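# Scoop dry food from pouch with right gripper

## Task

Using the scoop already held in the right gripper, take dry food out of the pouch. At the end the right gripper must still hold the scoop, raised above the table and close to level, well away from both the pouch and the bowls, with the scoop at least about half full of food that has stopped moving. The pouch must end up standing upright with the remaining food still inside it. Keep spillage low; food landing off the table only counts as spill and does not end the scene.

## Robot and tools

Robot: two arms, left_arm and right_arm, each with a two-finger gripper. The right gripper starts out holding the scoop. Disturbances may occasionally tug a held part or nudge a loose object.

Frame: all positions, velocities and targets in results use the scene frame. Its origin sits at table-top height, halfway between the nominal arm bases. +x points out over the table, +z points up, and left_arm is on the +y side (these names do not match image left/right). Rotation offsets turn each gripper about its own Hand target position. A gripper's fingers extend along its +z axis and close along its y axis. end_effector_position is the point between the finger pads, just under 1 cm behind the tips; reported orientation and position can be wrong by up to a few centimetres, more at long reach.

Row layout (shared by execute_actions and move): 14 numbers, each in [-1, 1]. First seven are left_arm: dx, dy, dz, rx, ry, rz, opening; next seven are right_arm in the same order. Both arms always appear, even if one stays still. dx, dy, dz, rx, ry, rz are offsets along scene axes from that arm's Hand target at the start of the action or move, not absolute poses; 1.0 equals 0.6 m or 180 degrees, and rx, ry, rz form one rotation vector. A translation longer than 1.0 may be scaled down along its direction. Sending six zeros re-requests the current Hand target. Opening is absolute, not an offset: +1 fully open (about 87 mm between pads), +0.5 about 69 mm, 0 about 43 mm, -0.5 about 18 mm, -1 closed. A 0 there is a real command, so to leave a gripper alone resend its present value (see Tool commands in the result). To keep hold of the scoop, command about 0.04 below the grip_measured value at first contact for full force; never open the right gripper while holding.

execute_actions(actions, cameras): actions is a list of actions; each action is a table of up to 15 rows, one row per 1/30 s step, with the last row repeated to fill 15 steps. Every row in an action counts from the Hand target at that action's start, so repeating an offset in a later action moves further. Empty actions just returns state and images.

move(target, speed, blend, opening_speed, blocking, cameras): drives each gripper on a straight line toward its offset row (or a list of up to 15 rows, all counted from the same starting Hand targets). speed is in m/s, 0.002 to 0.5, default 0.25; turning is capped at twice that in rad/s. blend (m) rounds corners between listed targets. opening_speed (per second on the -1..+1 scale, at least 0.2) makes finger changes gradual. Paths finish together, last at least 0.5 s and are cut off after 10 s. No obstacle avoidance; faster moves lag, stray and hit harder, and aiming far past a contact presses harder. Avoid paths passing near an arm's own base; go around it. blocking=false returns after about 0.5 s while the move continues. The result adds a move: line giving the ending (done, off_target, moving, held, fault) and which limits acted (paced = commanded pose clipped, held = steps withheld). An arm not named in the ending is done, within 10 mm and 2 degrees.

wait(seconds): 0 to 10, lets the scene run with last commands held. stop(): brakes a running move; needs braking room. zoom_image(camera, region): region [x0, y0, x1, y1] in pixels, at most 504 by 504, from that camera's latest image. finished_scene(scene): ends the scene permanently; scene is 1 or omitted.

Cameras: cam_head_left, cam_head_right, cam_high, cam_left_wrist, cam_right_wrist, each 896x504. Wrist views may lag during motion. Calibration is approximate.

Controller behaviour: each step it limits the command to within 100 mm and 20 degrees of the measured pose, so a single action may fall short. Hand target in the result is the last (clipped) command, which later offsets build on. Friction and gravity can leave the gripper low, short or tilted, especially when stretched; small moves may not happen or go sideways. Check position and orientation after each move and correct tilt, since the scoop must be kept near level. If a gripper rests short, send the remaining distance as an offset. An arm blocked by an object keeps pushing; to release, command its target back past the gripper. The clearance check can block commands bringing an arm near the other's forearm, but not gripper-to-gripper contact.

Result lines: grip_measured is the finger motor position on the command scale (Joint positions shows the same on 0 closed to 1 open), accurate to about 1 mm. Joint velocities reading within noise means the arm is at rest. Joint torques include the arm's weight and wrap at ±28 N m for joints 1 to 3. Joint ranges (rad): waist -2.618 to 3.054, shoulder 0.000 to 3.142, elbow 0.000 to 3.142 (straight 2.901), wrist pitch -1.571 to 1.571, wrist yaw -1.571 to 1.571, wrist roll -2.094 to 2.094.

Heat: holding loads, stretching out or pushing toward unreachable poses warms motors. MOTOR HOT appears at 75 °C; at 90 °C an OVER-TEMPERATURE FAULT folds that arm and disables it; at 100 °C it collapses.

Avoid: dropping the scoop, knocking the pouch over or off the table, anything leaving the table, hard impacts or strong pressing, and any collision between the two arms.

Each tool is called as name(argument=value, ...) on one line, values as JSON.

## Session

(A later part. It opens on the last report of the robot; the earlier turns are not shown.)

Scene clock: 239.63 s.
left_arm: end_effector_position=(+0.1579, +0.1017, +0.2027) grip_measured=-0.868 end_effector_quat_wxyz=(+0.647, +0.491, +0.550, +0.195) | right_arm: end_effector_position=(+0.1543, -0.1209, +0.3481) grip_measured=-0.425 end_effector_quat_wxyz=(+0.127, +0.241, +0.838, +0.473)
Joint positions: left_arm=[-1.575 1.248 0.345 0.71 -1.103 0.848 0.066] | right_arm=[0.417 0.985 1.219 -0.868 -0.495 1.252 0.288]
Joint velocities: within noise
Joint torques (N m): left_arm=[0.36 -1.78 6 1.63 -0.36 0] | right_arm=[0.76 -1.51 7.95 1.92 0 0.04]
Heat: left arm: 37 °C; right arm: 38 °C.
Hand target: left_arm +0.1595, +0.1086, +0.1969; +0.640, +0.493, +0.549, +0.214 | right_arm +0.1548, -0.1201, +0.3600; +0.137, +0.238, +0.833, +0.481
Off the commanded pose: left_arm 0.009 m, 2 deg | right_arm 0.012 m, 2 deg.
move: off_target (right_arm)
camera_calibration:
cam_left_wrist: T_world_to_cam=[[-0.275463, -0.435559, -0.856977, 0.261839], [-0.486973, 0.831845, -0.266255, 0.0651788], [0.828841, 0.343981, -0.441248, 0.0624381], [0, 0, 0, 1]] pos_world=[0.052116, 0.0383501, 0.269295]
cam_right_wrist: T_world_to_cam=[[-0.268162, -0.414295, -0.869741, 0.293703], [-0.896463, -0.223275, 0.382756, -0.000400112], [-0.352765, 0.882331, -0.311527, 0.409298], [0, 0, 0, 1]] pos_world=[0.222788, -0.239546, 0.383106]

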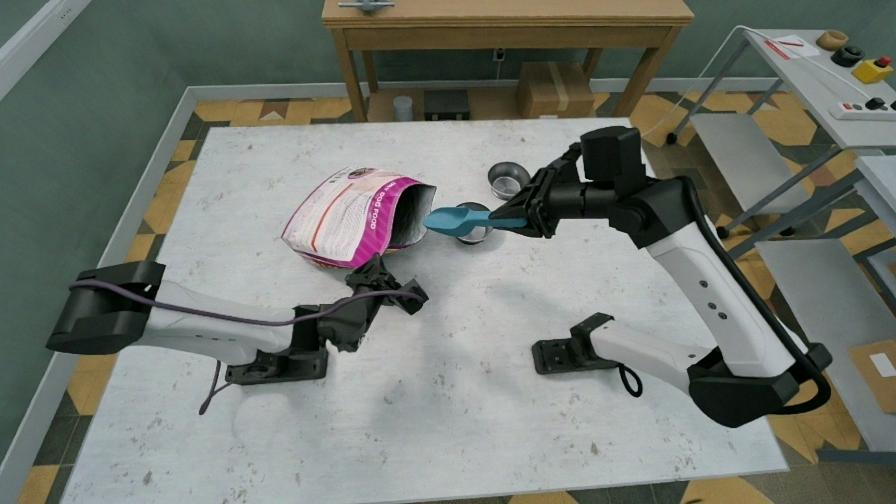

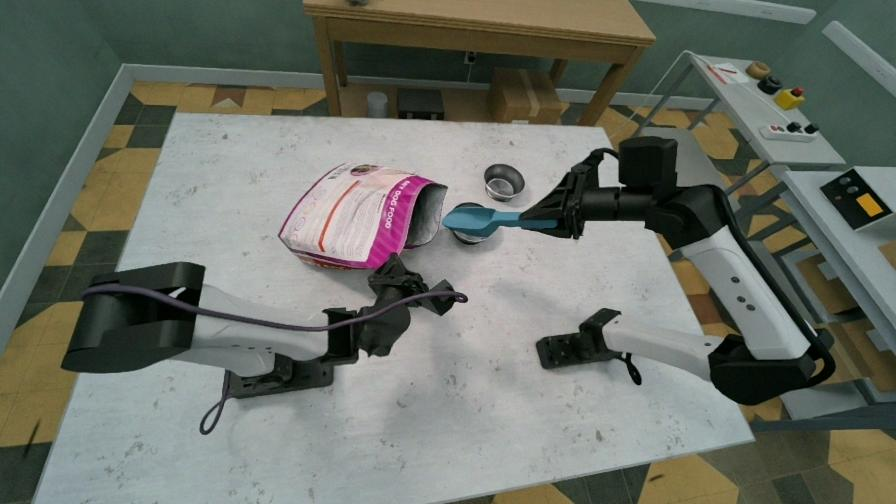

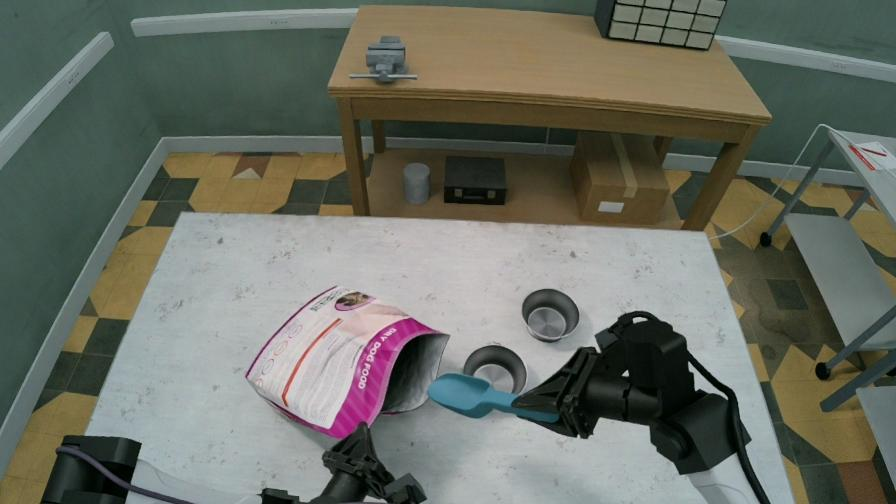

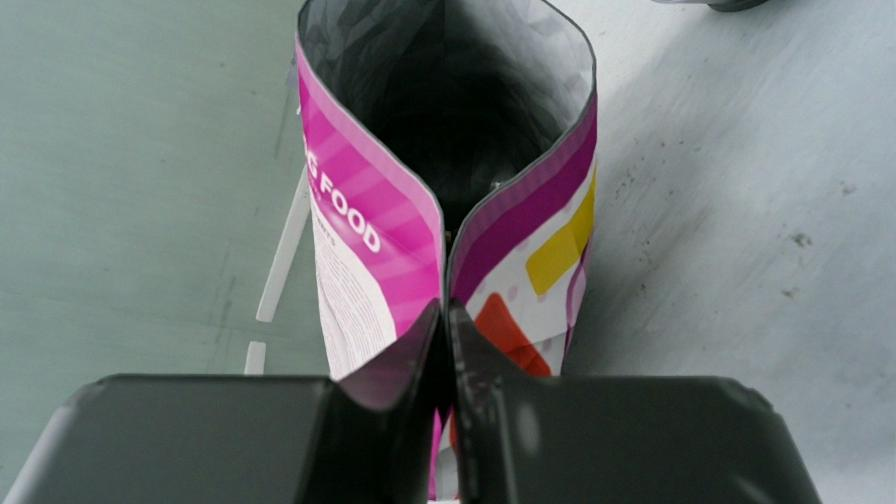

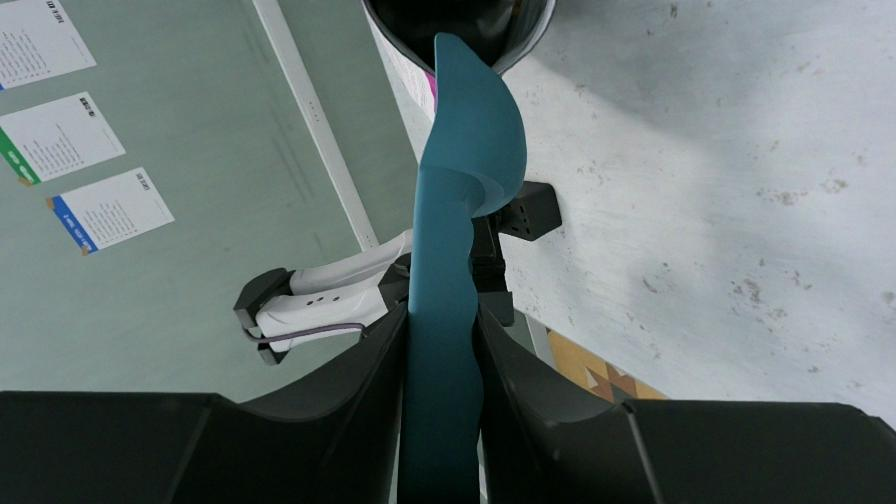

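move(target=[0,0,0,0,0,0,-1,0.019,0.0305,-0.114,0,0,0,-1], speed=0.1)

Scene clock: 241.70 s.
left_arm: end_effector_position=(+0.1579, +0.1017, +0.2027) grip_measured=-0.868 end_effector_quat_wxyz=(+0.647, +0.491, +0.550, +0.195) | right_arm: end_effector_position=(+0.1656, -0.1028, +0.2855) grip_measured=-0.425 end_effector_quat_wxyz=(+0.126, +0.241, +0.840, +0.470)
Joint positions: left_arm=[-1.575 1.248 0.345 0.71 -1.103 0.848 0.066] | right_arm=[0.484 0.969 0.95 -0.601 -0.439 1.293 0.287]
Joint velocities: within noise
Joint torques (N m): left_arm=[0.38 -1.78 6.01 1.62 -0.36 0.01] | right_arm=[0.75 -3.17 5.46 2.23 0.05 0.04]
Heat: left arm: 37 °C; right arm: 38 °C.
Hand target: left_arm +0.1595, +0.1086, +0.1969; +0.640, +0.493, +0.549, +0.214 | right_arm +0.1662, -0.1018, +0.2917; +0.137, +0.238, +0.833, +0.481
Off the commanded pose: left_arm 0.009 m, 2 deg | right_arm 0.006 m, 2 deg.
move: done
camera_calibration:
cam_left_wrist: T_world_to_cam=[[-0.275463, -0.435559, -0.856977, 0.261839], [-0.486973, 0.831845, -0.266255, 0.0651788], [0.828841, 0.343981, -0.441248, 0.0624381], [0, 0, 0, 1]] pos_world=[0.052116, 0.0383501, 0.269295]
cam_right_wrist: T_world_to_cam=[[-0.271155, -0.418868, -0.866617, 0.248977], [-0.894947, -0.221717, 0.387183, 0.0362753], [-0.354322, 0.880563, -0.314746, 0.37881], [0, 0, 0, 1]] pos_world=[0.234197, -0.221234, 0.320951]

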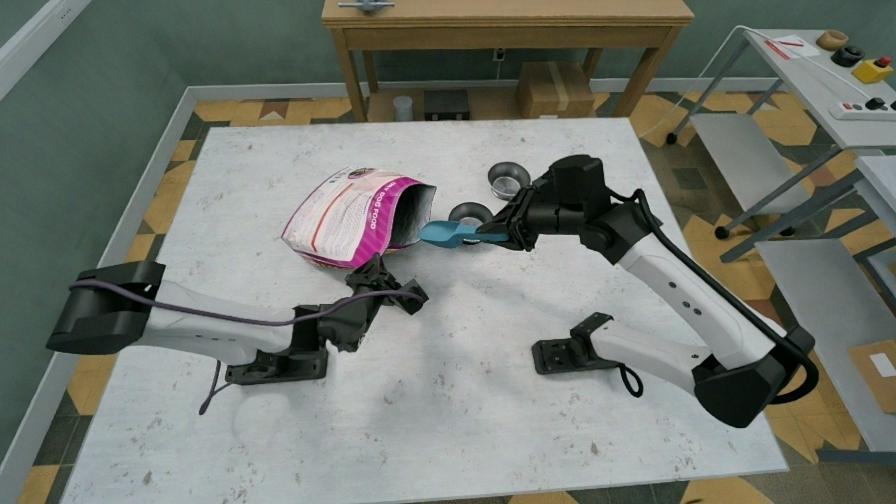

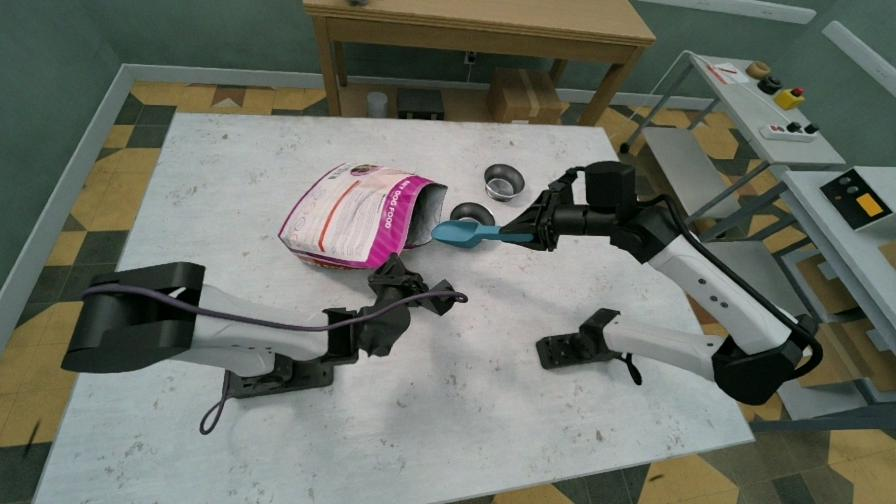

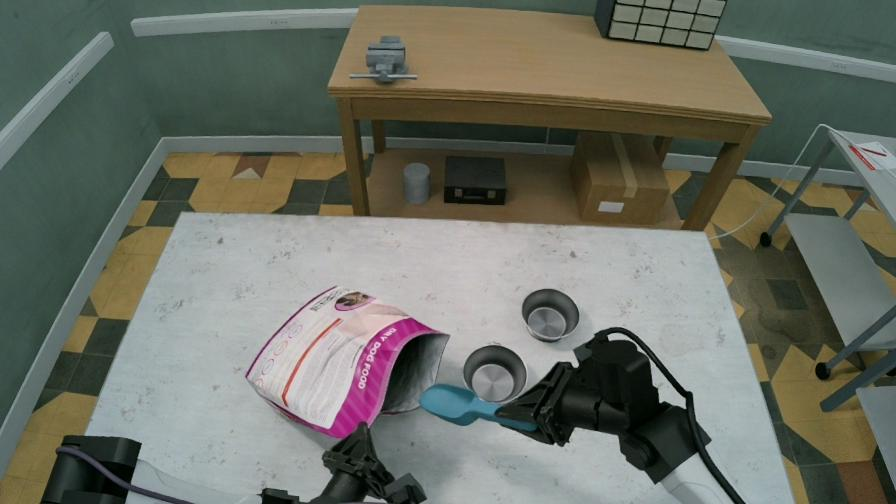

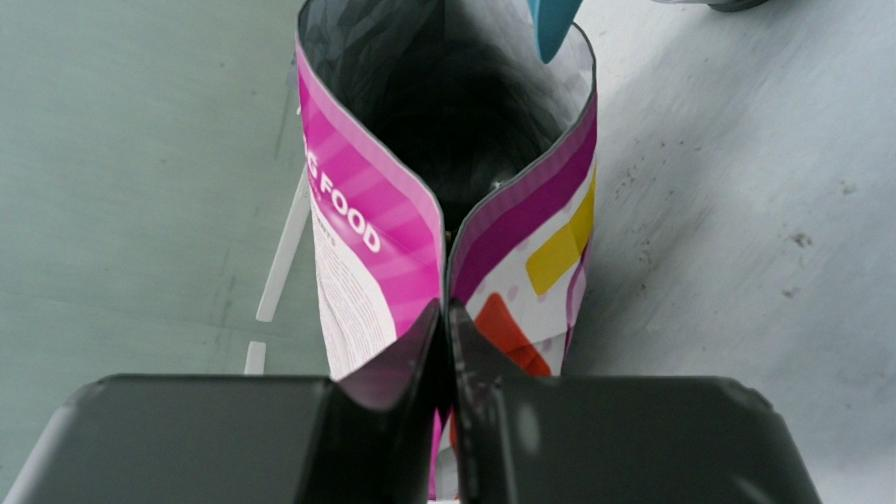

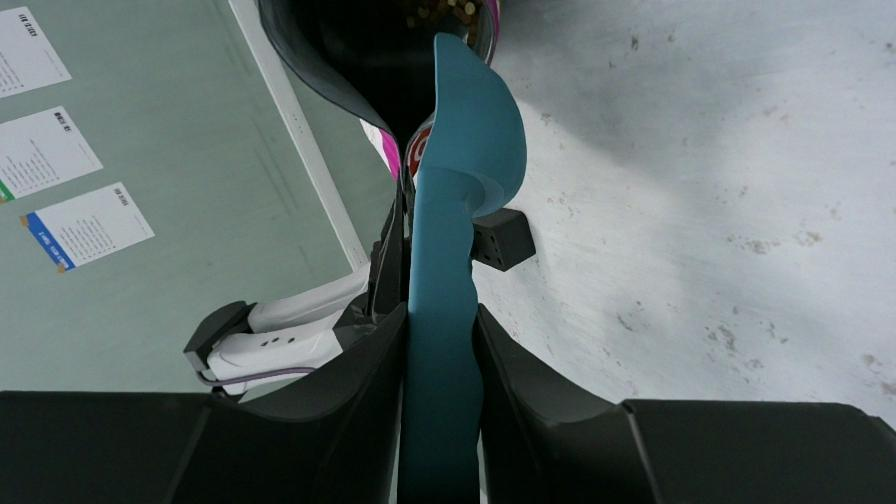

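move(target=[[0,0,0,0,0,0,-1,0,0,0.05,0,0,0,-1],[0,0,0,0,0,0,-1,0.0305,0.0489,0.0167,0,0,0,-1]], speed=0.08, blend=[0.01,0])

Scene clock: 244.07 s.
left_arm: end_effector_position=(+0.1579, +0.1017, +0.2027) grip_measured=-0.868 end_effector_quat_wxyz=(+0.647, +0.491, +0.550, +0.195) | right_arm: end_effector_position=(+0.1809, -0.0757, +0.3019) grip_measured=-0.425 end_effector_quat_wxyz=(+0.134, +0.236, +0.836, +0.477)
Joint positions: left_arm=[-1.575 1.248 0.345 0.71 -1.103 0.848 0.066] | right_arm=[0.565 1.07 1.04 -0.548 -0.372 1.34 0.287]
Joint velocities: within noise
Joint torques (N m): left_arm=[0.35 -1.81 6.01 1.61 -0.36 0] | right_arm=[0.77 -1.83 5.53 2.28 0.09 0.04]
Heat: left arm: 37 °C; right arm: 38 °C.
Hand target: left_arm +0.1595, +0.1086, +0.1969; +0.640, +0.493, +0.549, +0.213 | right_arm +0.1845, -0.0724, +0.3016; +0.137, +0.238, +0.833, +0.481
Off the commanded pose: left_arm 0.009 m, 2 deg | right_arm 0.005 m, 1 deg.
move: done
camera_calibration:
cam_left_wrist: T_world_to_cam=[[-0.275463, -0.435559, -0.856977, 0.261839], [-0.486973, 0.831845, -0.266255, 0.0651788], [0.828841, 0.343981, -0.441248, 0.0624381], [0, 0, 0, 1]] pos_world=[0.052116, 0.0383501, 0.269295]
cam_right_wrist: T_world_to_cam=[[-0.252491, -0.409945, -0.876466, 0.278954], [-0.90282, -0.226048, 0.365812, 0.0572707], [-0.348086, 0.883656, -0.313032, 0.364058], [0, 0, 0, 1]] pos_world=[0.248862, -0.1944, 0.337505]

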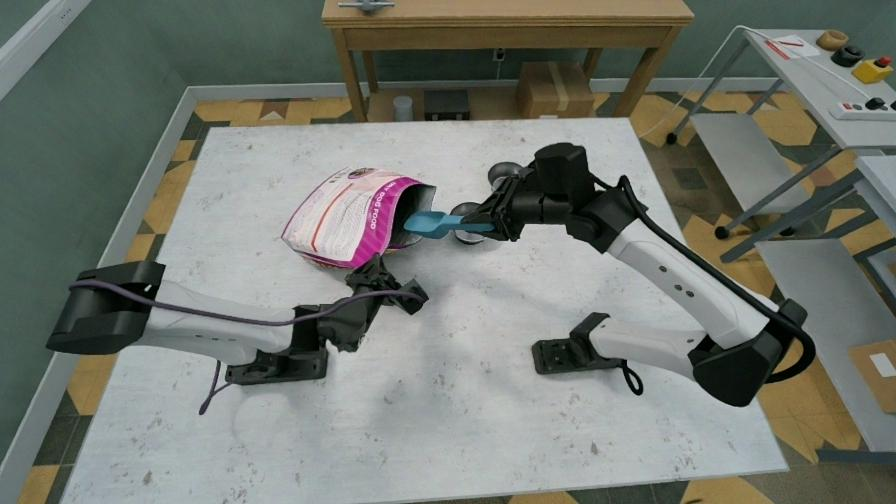

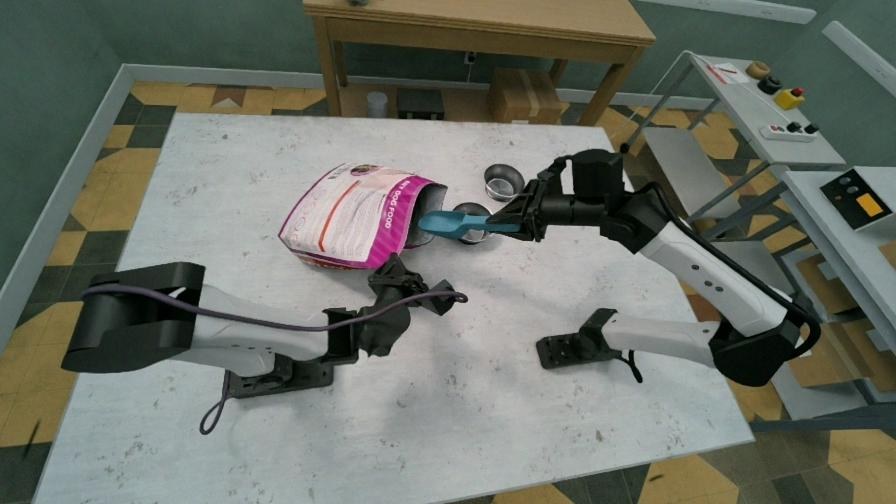

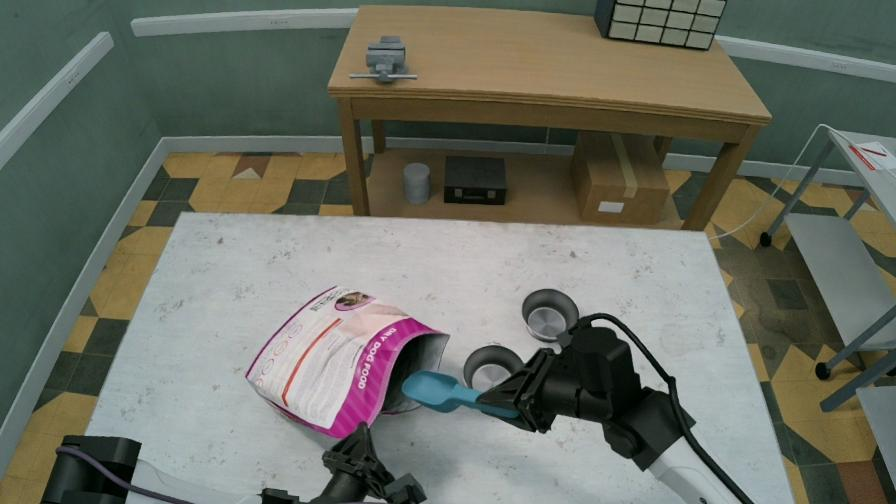

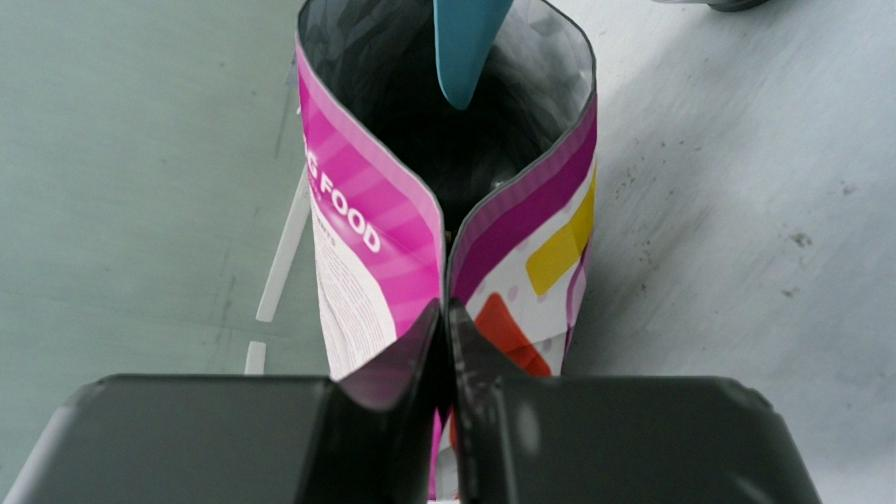

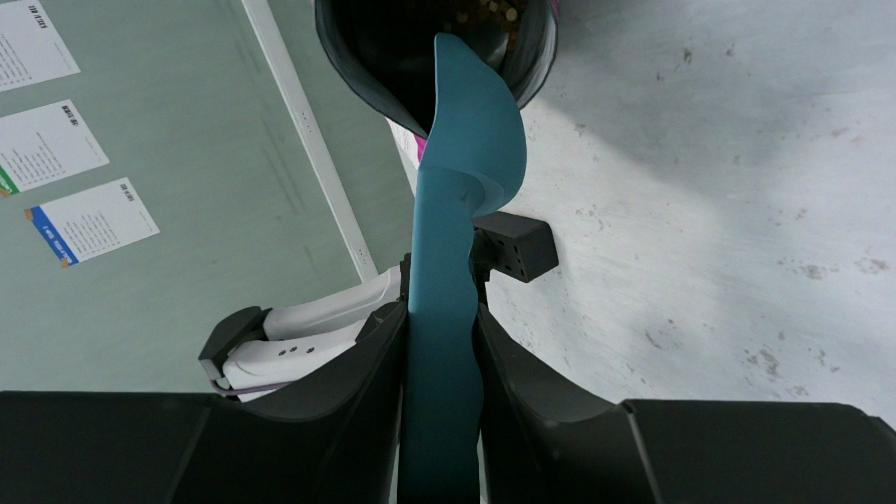

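move(target=[0,0,0,0,0,0,-1,0.0713,0.1097,-0.1027,0,0,0,-1], speed=0.08, cameras=["cam_high","cam_left_wrist","cam_right_wrist"])

Scene clock: 246.70 s.
left_arm: end_effector_position=(+0.1579, +0.1017, +0.2027) grip_measured=-0.868 end_effector_quat_wxyz=(+0.647, +0.490, +0.550, +0.195) | right_arm: end_effector_position=(+0.2247, -0.0101, +0.2414) grip_measured=-0.425 end_effector_quat_wxyz=(+0.134, +0.236, +0.836, +0.477)
Joint positions: left_arm=[-1.575 1.248 0.345 0.71 -1.103 0.848 0.066] | right_arm=[0.676 1.357 0.975 -0.176 -0.278 1.401 0.287]
Joint velocities: within noise
Joint torques (N m): left_arm=[0.38 -1.8 6 1.62 -0.36 0] | right_arm=[0.75 -3.84 5.67 2.31 0.12 0.04]
Heat: left arm: 37 °C; right arm: 38 °C.
Hand target: left_arm +0.1595, +0.1086, +0.1969; +0.640, +0.493, +0.549, +0.214 | right_arm +0.2273, -0.0066, +0.2402; +0.137, +0.238, +0.833, +0.481
Off the commanded pose: left_arm 0.009 m, 2 deg | right_arm 0.005 m, 1 deg.
move: done
camera_calibration:
cam_left_wrist: T_world_to_cam=[[-0.275229, -0.435987, -0.856834, 0.261891], [-0.487263, 0.831561, -0.266611, 0.0653124], [0.828749, 0.344124, -0.44131, 0.0624453], [0, 0, 0, 1]] pos_world=[0.0521527, 0.0383807, 0.269368]
cam_right_wrist: T_world_to_cam=[[-0.250776, -0.410457, -0.876719, 0.263577], [-0.903263, -0.226523, 0.364421, 0.13421], [-0.348176, 0.883297, -0.313944, 0.302654], [0, 0, 0, 1]] pos_world=[0.292703, -0.128745, 0.277191]
Images, in order (width x height): cam_high 896x504, cam_left_wrist 896x504, cam_right_wrist 896x504.

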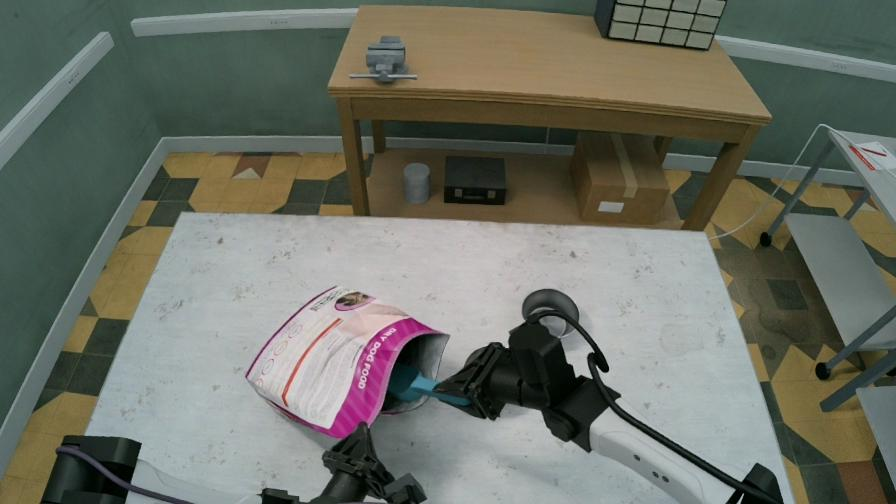

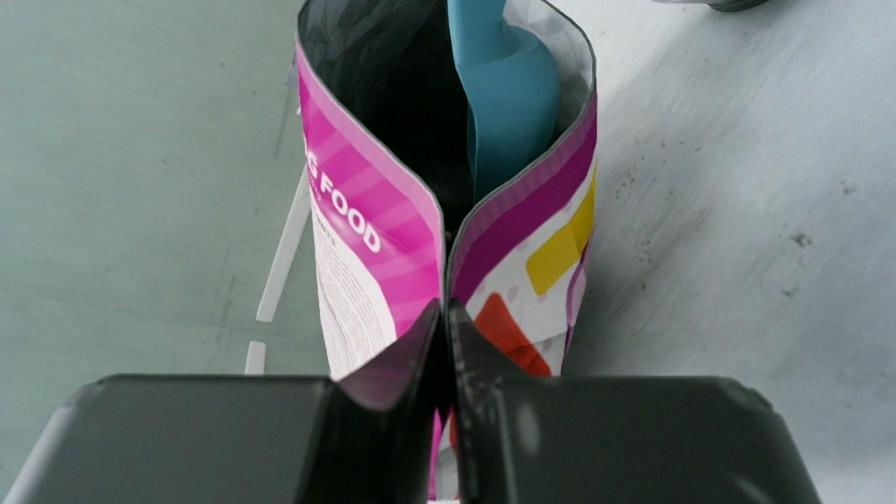

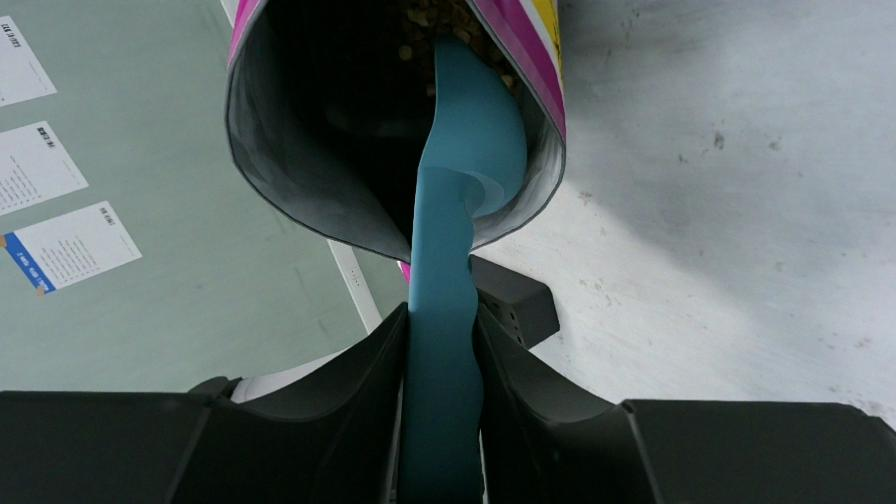

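zoom_image(camera="cam_right_wrist", region=[220, 0, 580, 260])

Scaled by 1.400.

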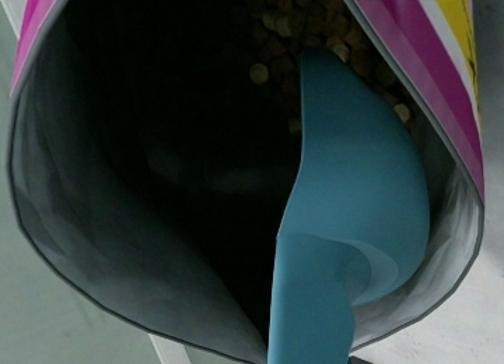

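move(target=[0,0,0,0,0,0,-1,0.031,0.0495,-0.045,0,0,0,-1], speed=0.06, cameras=["cam_left_wrist","cam_right_wrist"])

Scene clock: 248.33 s.
left_arm: end_effector_position=(+0.1579, +0.1017, +0.2027) grip_measured=-0.868 end_effector_quat_wxyz=(+0.647, +0.490, +0.550, +0.195) | right_arm: end_effector_position=(+0.2403, +0.0164, +0.2057) grip_measured=-0.425 end_effector_quat_wxyz=(+0.129, +0.239, +0.840, +0.469)
Joint positions: left_arm=[-1.575 1.248 0.345 0.71 -1.103 0.848 0.066] | right_arm=[0.71 1.51 0.975 -0.039 -0.25 1.42 0.287]
Joint velocities: within noise
Joint torques (N m): left_arm=[0.39 -1.8 6 1.63 -0.35 0] | right_arm=[0.75 -4.7 7.32 2.3 0.13 0.04]
Heat: left arm: 37 °C; right arm: 38 °C.
Hand target: left_arm +0.1595, +0.1086, +0.1969; +0.640, +0.493, +0.549, +0.213 | right_arm +0.2459, +0.0231, +0.2131; +0.137, +0.238, +0.833, +0.481
Off the commanded pose: left_arm 0.009 m, 2 deg | right_arm 0.011 m, 2 deg.
move: off_target (right_arm)
camera_calibration:
cam_left_wrist: T_world_to_cam=[[-0.275229, -0.435987, -0.856834, 0.261891], [-0.487263, 0.831561, -0.266611, 0.0653124], [0.828749, 0.344124, -0.44131, 0.0624453], [0, 0, 0, 1]] pos_world=[0.0521527, 0.0383807, 0.269368]
cam_right_wrist: T_world_to_cam=[[-0.26421, -0.422314, -0.867089, 0.248485], [-0.897598, -0.221252, 0.381267, 0.16234], [-0.35286, 0.879033, -0.320611, 0.276023], [0, 0, 0, 1]] pos_world=[0.308766, -0.101776, 0.24206]
Images, in order (width x height): cam_left_wrist 896x504, cam_right_wrist 896x504.

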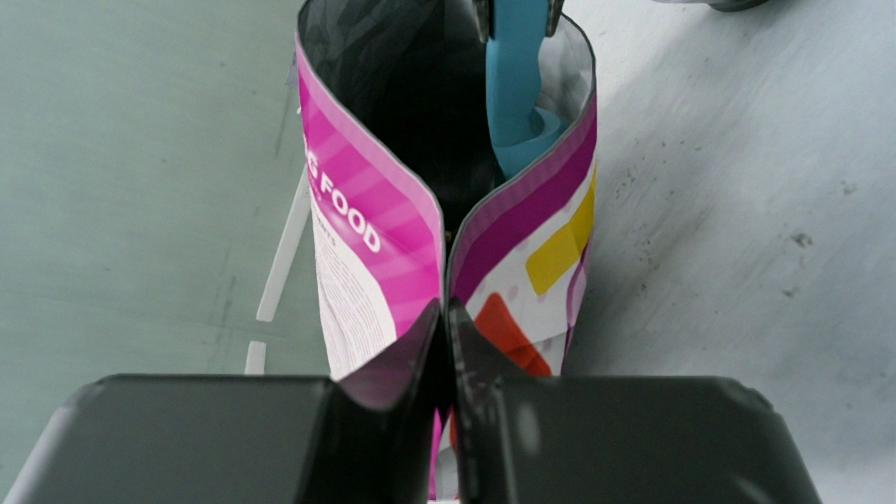

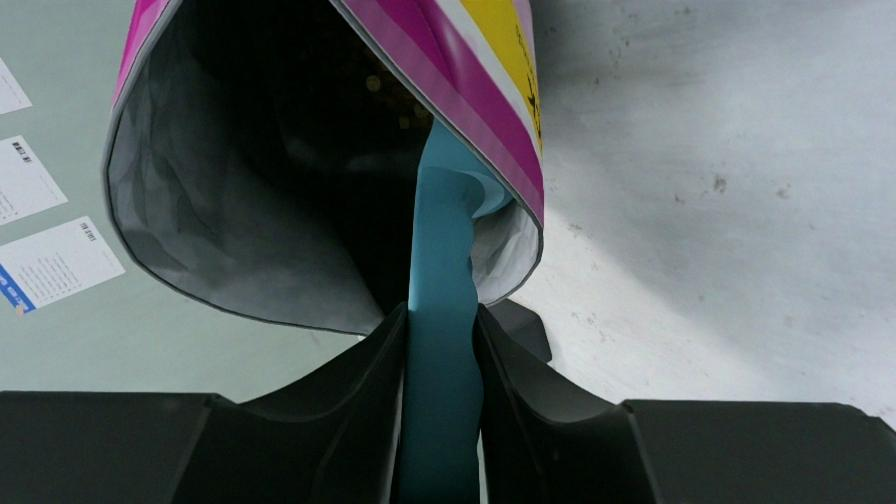

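zoom_image(camera="cam_right_wrist", region=[280, 0, 560, 260])

Scaled by 1.800.

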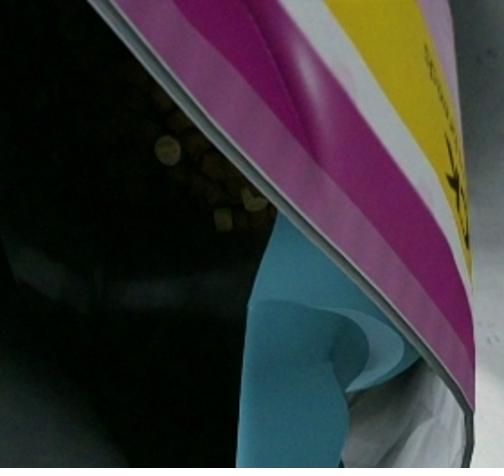

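move(target=[0,0,0,0,0,0,-1,0.03,0.048,-0.02,0,0,0,-1], speed=0.06, cameras=["cam_left_wrist","cam_right_wrist","cam_high"])

Scene clock: 249.70 s.
left_arm: end_effector_position=(+0.1580, +0.1021, +0.2028) grip_measured=-0.868 end_effector_quat_wxyz=(+0.647, +0.490, +0.550, +0.195) | right_arm: end_effector_position=(+0.2561, +0.0437, +0.1938) grip_measured=-0.425 end_effector_quat_wxyz=(+0.127, +0.237, +0.840, +0.472)
Joint positions: left_arm=[-1.575 1.248 0.345 0.71 -1.105 0.848 0.066] | right_arm=[0.735 1.64 1.052 0.021 -0.235 1.435 0.287]
Joint velocities: within noise
Joint torques (N m): left_arm=[0.36 -1.77 5.98 1.62 -0.32 0] | right_arm=[0.84 -5.11 8.23 2.21 0.23 0.03]
Heat: left arm: 37 °C; right arm: 39 °C.
Hand target: left_arm +0.1595, +0.1086, +0.1969; +0.640, +0.493, +0.549, +0.214 | right_arm +0.2639, +0.0518, +0.2011; +0.137, +0.238, +0.833, +0.481
Off the commanded pose: left_arm 0.009 m, 2 deg | right_arm 0.013 m, 2 deg.
move: off_target (right_arm)
camera_calibration:
cam_left_wrist: T_world_to_cam=[[-0.273977, -0.436189, -0.857132, 0.262008], [-0.488651, 0.830758, -0.266573, 0.0653987], [0.828346, 0.345804, -0.440753, 0.0620667], [0, 0, 0, 1]] pos_world=[0.0523286, 0.0384918, 0.269365]
cam_right_wrist: T_world_to_cam=[[-0.26312, -0.419326, -0.868869, 0.253805], [-0.895883, -0.227991, 0.381332, 0.187008], [-0.357997, 0.878741, -0.315678, 0.254157], [0, 0, 0, 1]] pos_world=[0.325306, -0.0742747, 0.229443]
Images, in order (width x height): cam_high 896x504, cam_left_wrist 896x504, cam_right_wrist 896x504.

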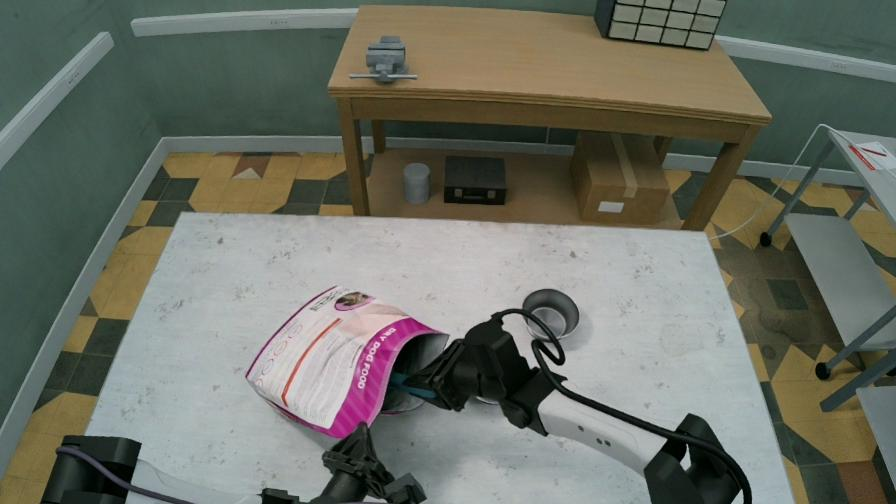

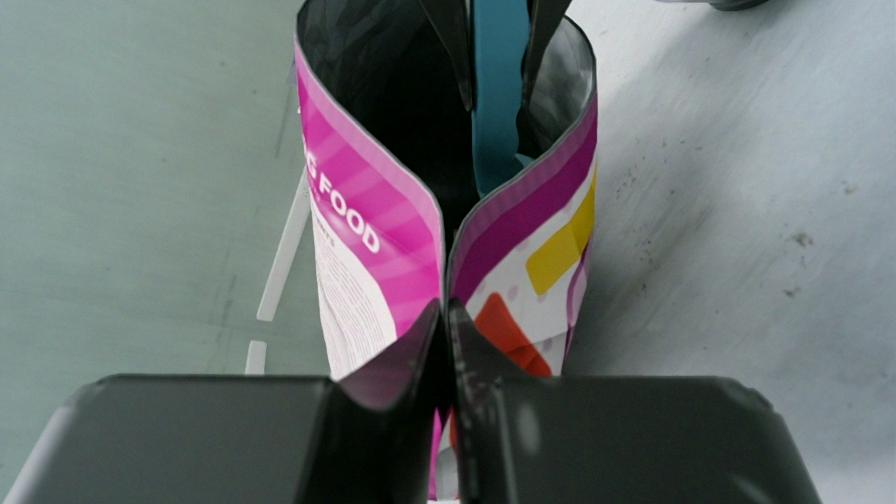

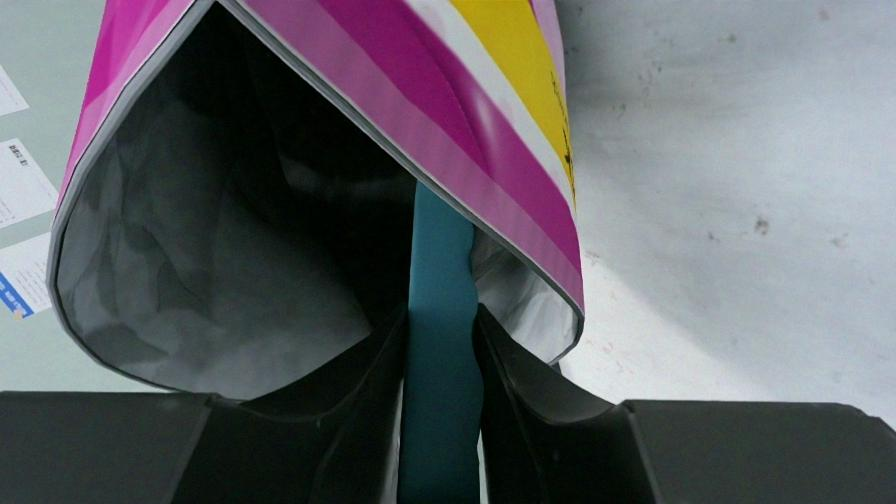

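move(target=[0,0,0,0,0,0,-1,0.0177,0.0283,-0.0133,0,0,0,-1], speed=0.06, cameras=["cam_left_wrist"])

Scene clock: 251.07 s.
left_arm: end_effector_position=(+0.1581, +0.1025, +0.2030) grip_measured=-0.868 end_effector_quat_wxyz=(+0.647, +0.489, +0.551, +0.196) | right_arm: end_effector_position=(+0.2668, +0.0624, +0.1907) grip_measured=-0.425 end_effector_quat_wxyz=(+0.127, +0.233, +0.837, +0.478)
Joint positions: left_arm=[-1.575 1.248 0.345 0.711 -1.107 0.849 0.066] | right_arm=[0.75 1.719 1.114 0.053 -0.23 1.443 0.287]
Joint velocities: within noise
Joint torques (N m): left_arm=[0.35 -1.8 6 1.61 -0.31 -0.01] | right_arm=[0.75 -5.42 7.99 2.14 0.3 0.03]
Heat: left arm: 37 °C; right arm: 39 °C.
Hand target: left_arm +0.1595, +0.1086, +0.1969; +0.640, +0.493, +0.549, +0.214 | right_arm +0.2746, +0.0688, +0.1932; +0.137, +0.238, +0.833, +0.481
Off the commanded pose: left_arm 0.009 m, 2 deg | right_arm 0.010 m, 1 deg.
move: done
camera_calibration:
cam_left_wrist: T_world_to_cam=[[-0.272134, -0.436938, -0.857338, 0.262233], [-0.490547, 0.829491, -0.267038, 0.0656884], [0.827833, 0.347894, -0.440071, 0.0616263], [0, 0, 0, 1]] pos_world=[0.0525695, 0.0386523, 0.269483]
Images, in order (width x height): cam_left_wrist 896x504.

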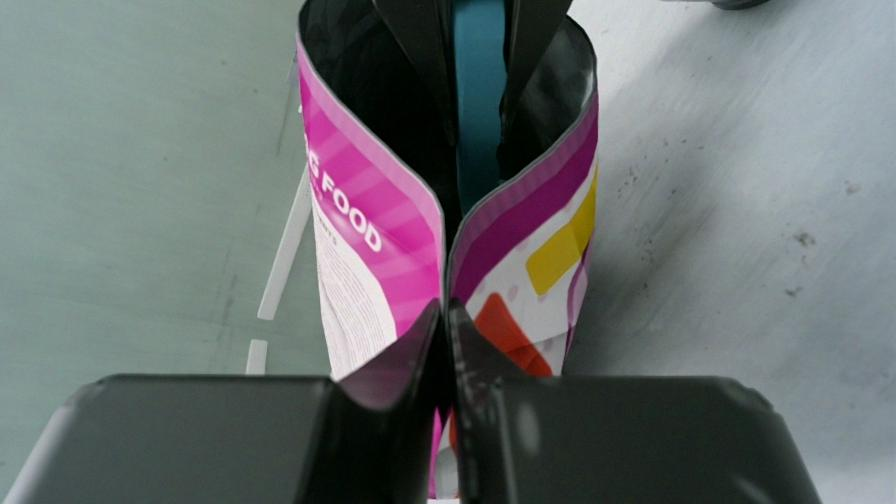

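move(target=[[0,0,0,0,0,0,-1,-0.0433,-0.0647,0.015,0.0707,-0.0442,0,-1],[0,0,0,0,0,0,-1,-0.076,-0.117,0.03,0.1555,-0.0972,0,-1]], speed=0.1, blend=[0.02,0])

Scene clock: 255.47 s.
left_arm: end_effector_position=(+0.1581, +0.1025, +0.2031) grip_measured=-0.868 end_effector_quat_wxyz=(+0.647, +0.489, +0.551, +0.196) | right_arm: end_effector_position=(+0.2291, -0.0002, +0.2088) grip_measured=-0.426 end_effector_quat_wxyz=(+0.201, +0.192, +0.669, +0.690)
Joint positions: left_arm=[-1.575 1.248 0.345 0.711 -1.107 0.849 0.066] | right_arm=[0.673 1.673 0.454 1.253 -0.314 1.577 0.287]
Joint velocities: within noise
Joint torques (N m): left_arm=[0.36 -1.8 5.98 1.61 -0.31 -0.01] | right_arm=[-0.2 -4.19 3.89 2.56 -0.06 0.04]
Heat: left arm: 37 °C; right arm: 39 °C.
Hand target: left_arm +0.1595, +0.1086, +0.1969; +0.640, +0.493, +0.549, +0.214 | right_arm +0.2290, -0.0014, +0.2111; +0.200, +0.189, +0.662, +0.697
Off the commanded pose: left_arm 0.009 m, 2 deg | right_arm 0.003 m, 1 deg.
move: done
camera_calibration:
cam_left_wrist: T_world_to_cam=[[-0.272126, -0.437265, -0.857173, 0.262262], [-0.490544, 0.829389, -0.267359, 0.0657918], [0.827837, 0.347726, -0.440196, 0.0616942], [0, 0, 0, 1]] pos_world=[0.0525693, 0.0386583, 0.269551]
cam_right_wrist: T_world_to_cam=[[0.0390264, 0.0514134, -0.997915, 0.199136], [-0.955259, -0.291101, -0.052356, 0.251194], [-0.293186, 0.95531, 0.0377524, 0.199203], [0, 0, 0, 1]] pos_world=[0.290587, -0.127416, 0.204352]

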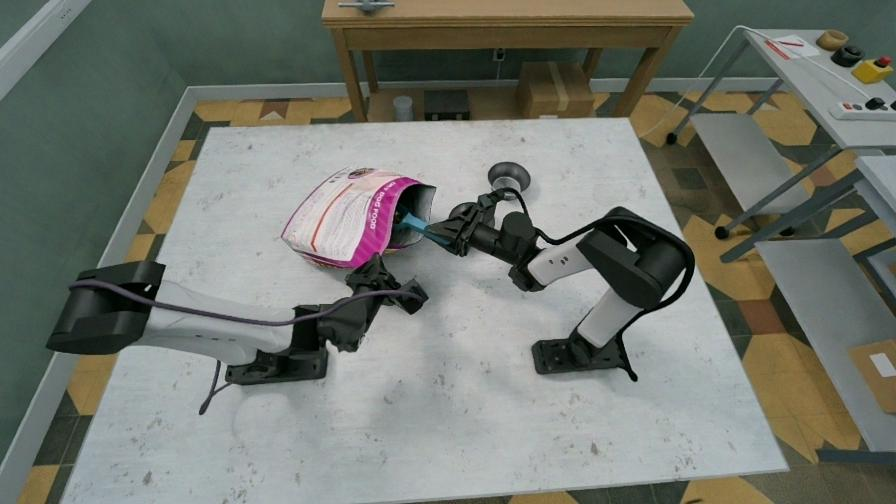

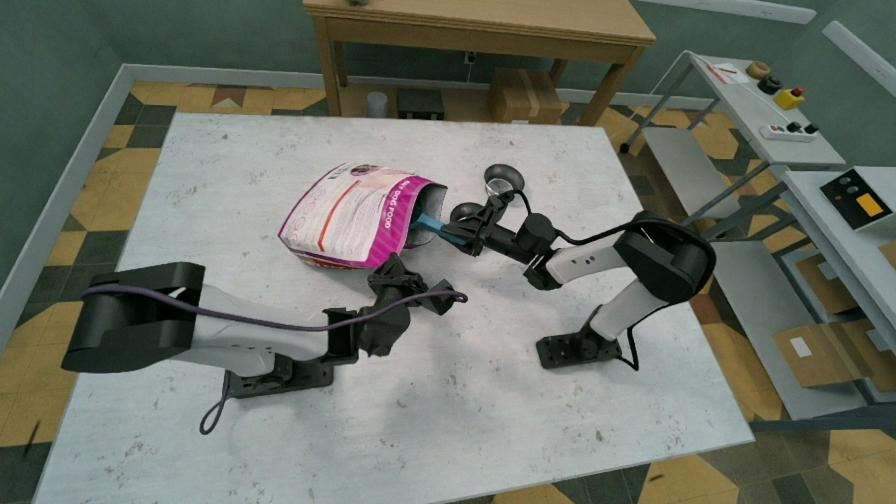

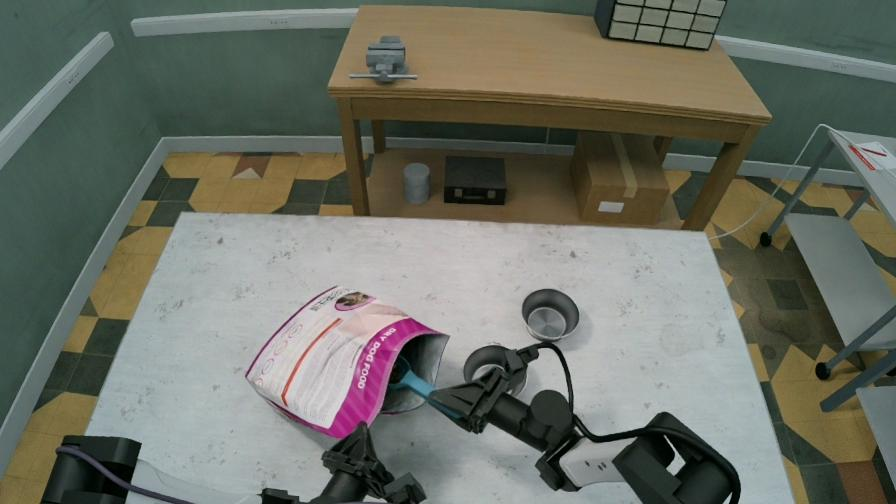

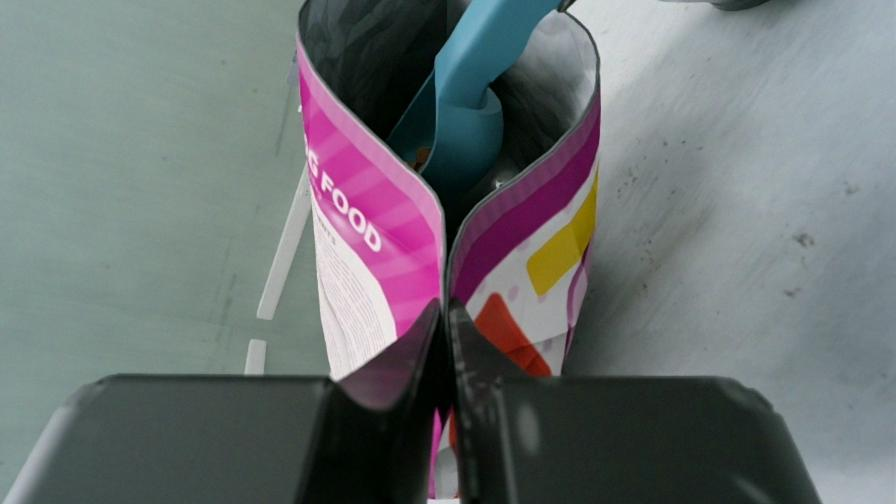

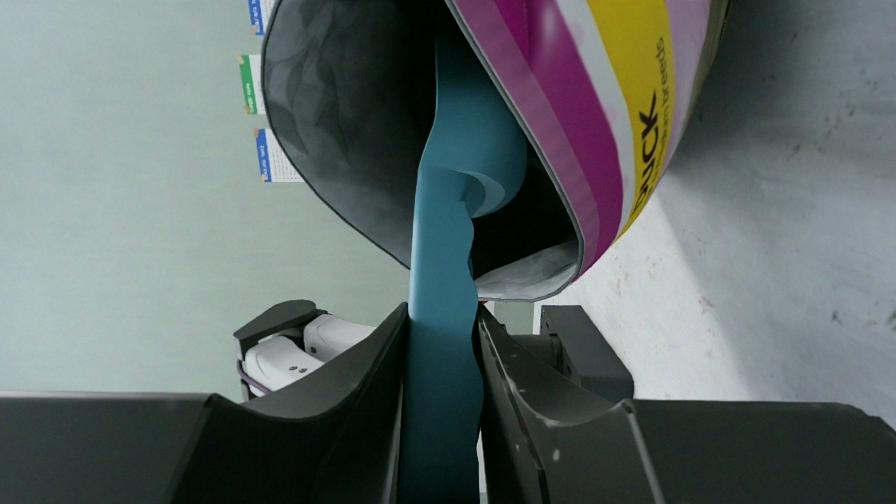

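zoom_image(camera="cam_left_wrist", region=[360, 0, 620, 240])

zoom_image(camera="cam_high", region=[360, 310, 480, 430])

Scaled by 1.938.

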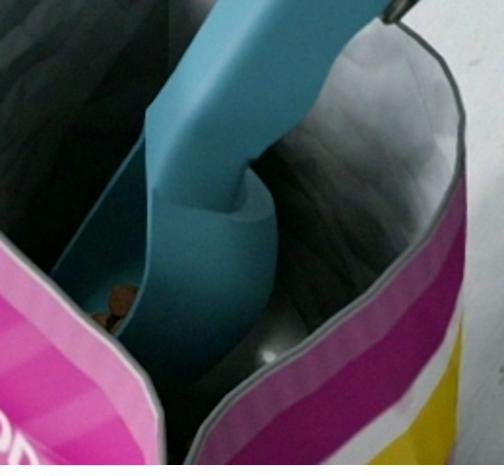

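Scaled by 4.200.

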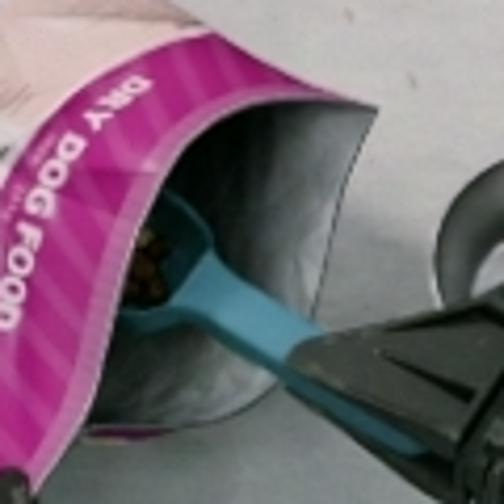

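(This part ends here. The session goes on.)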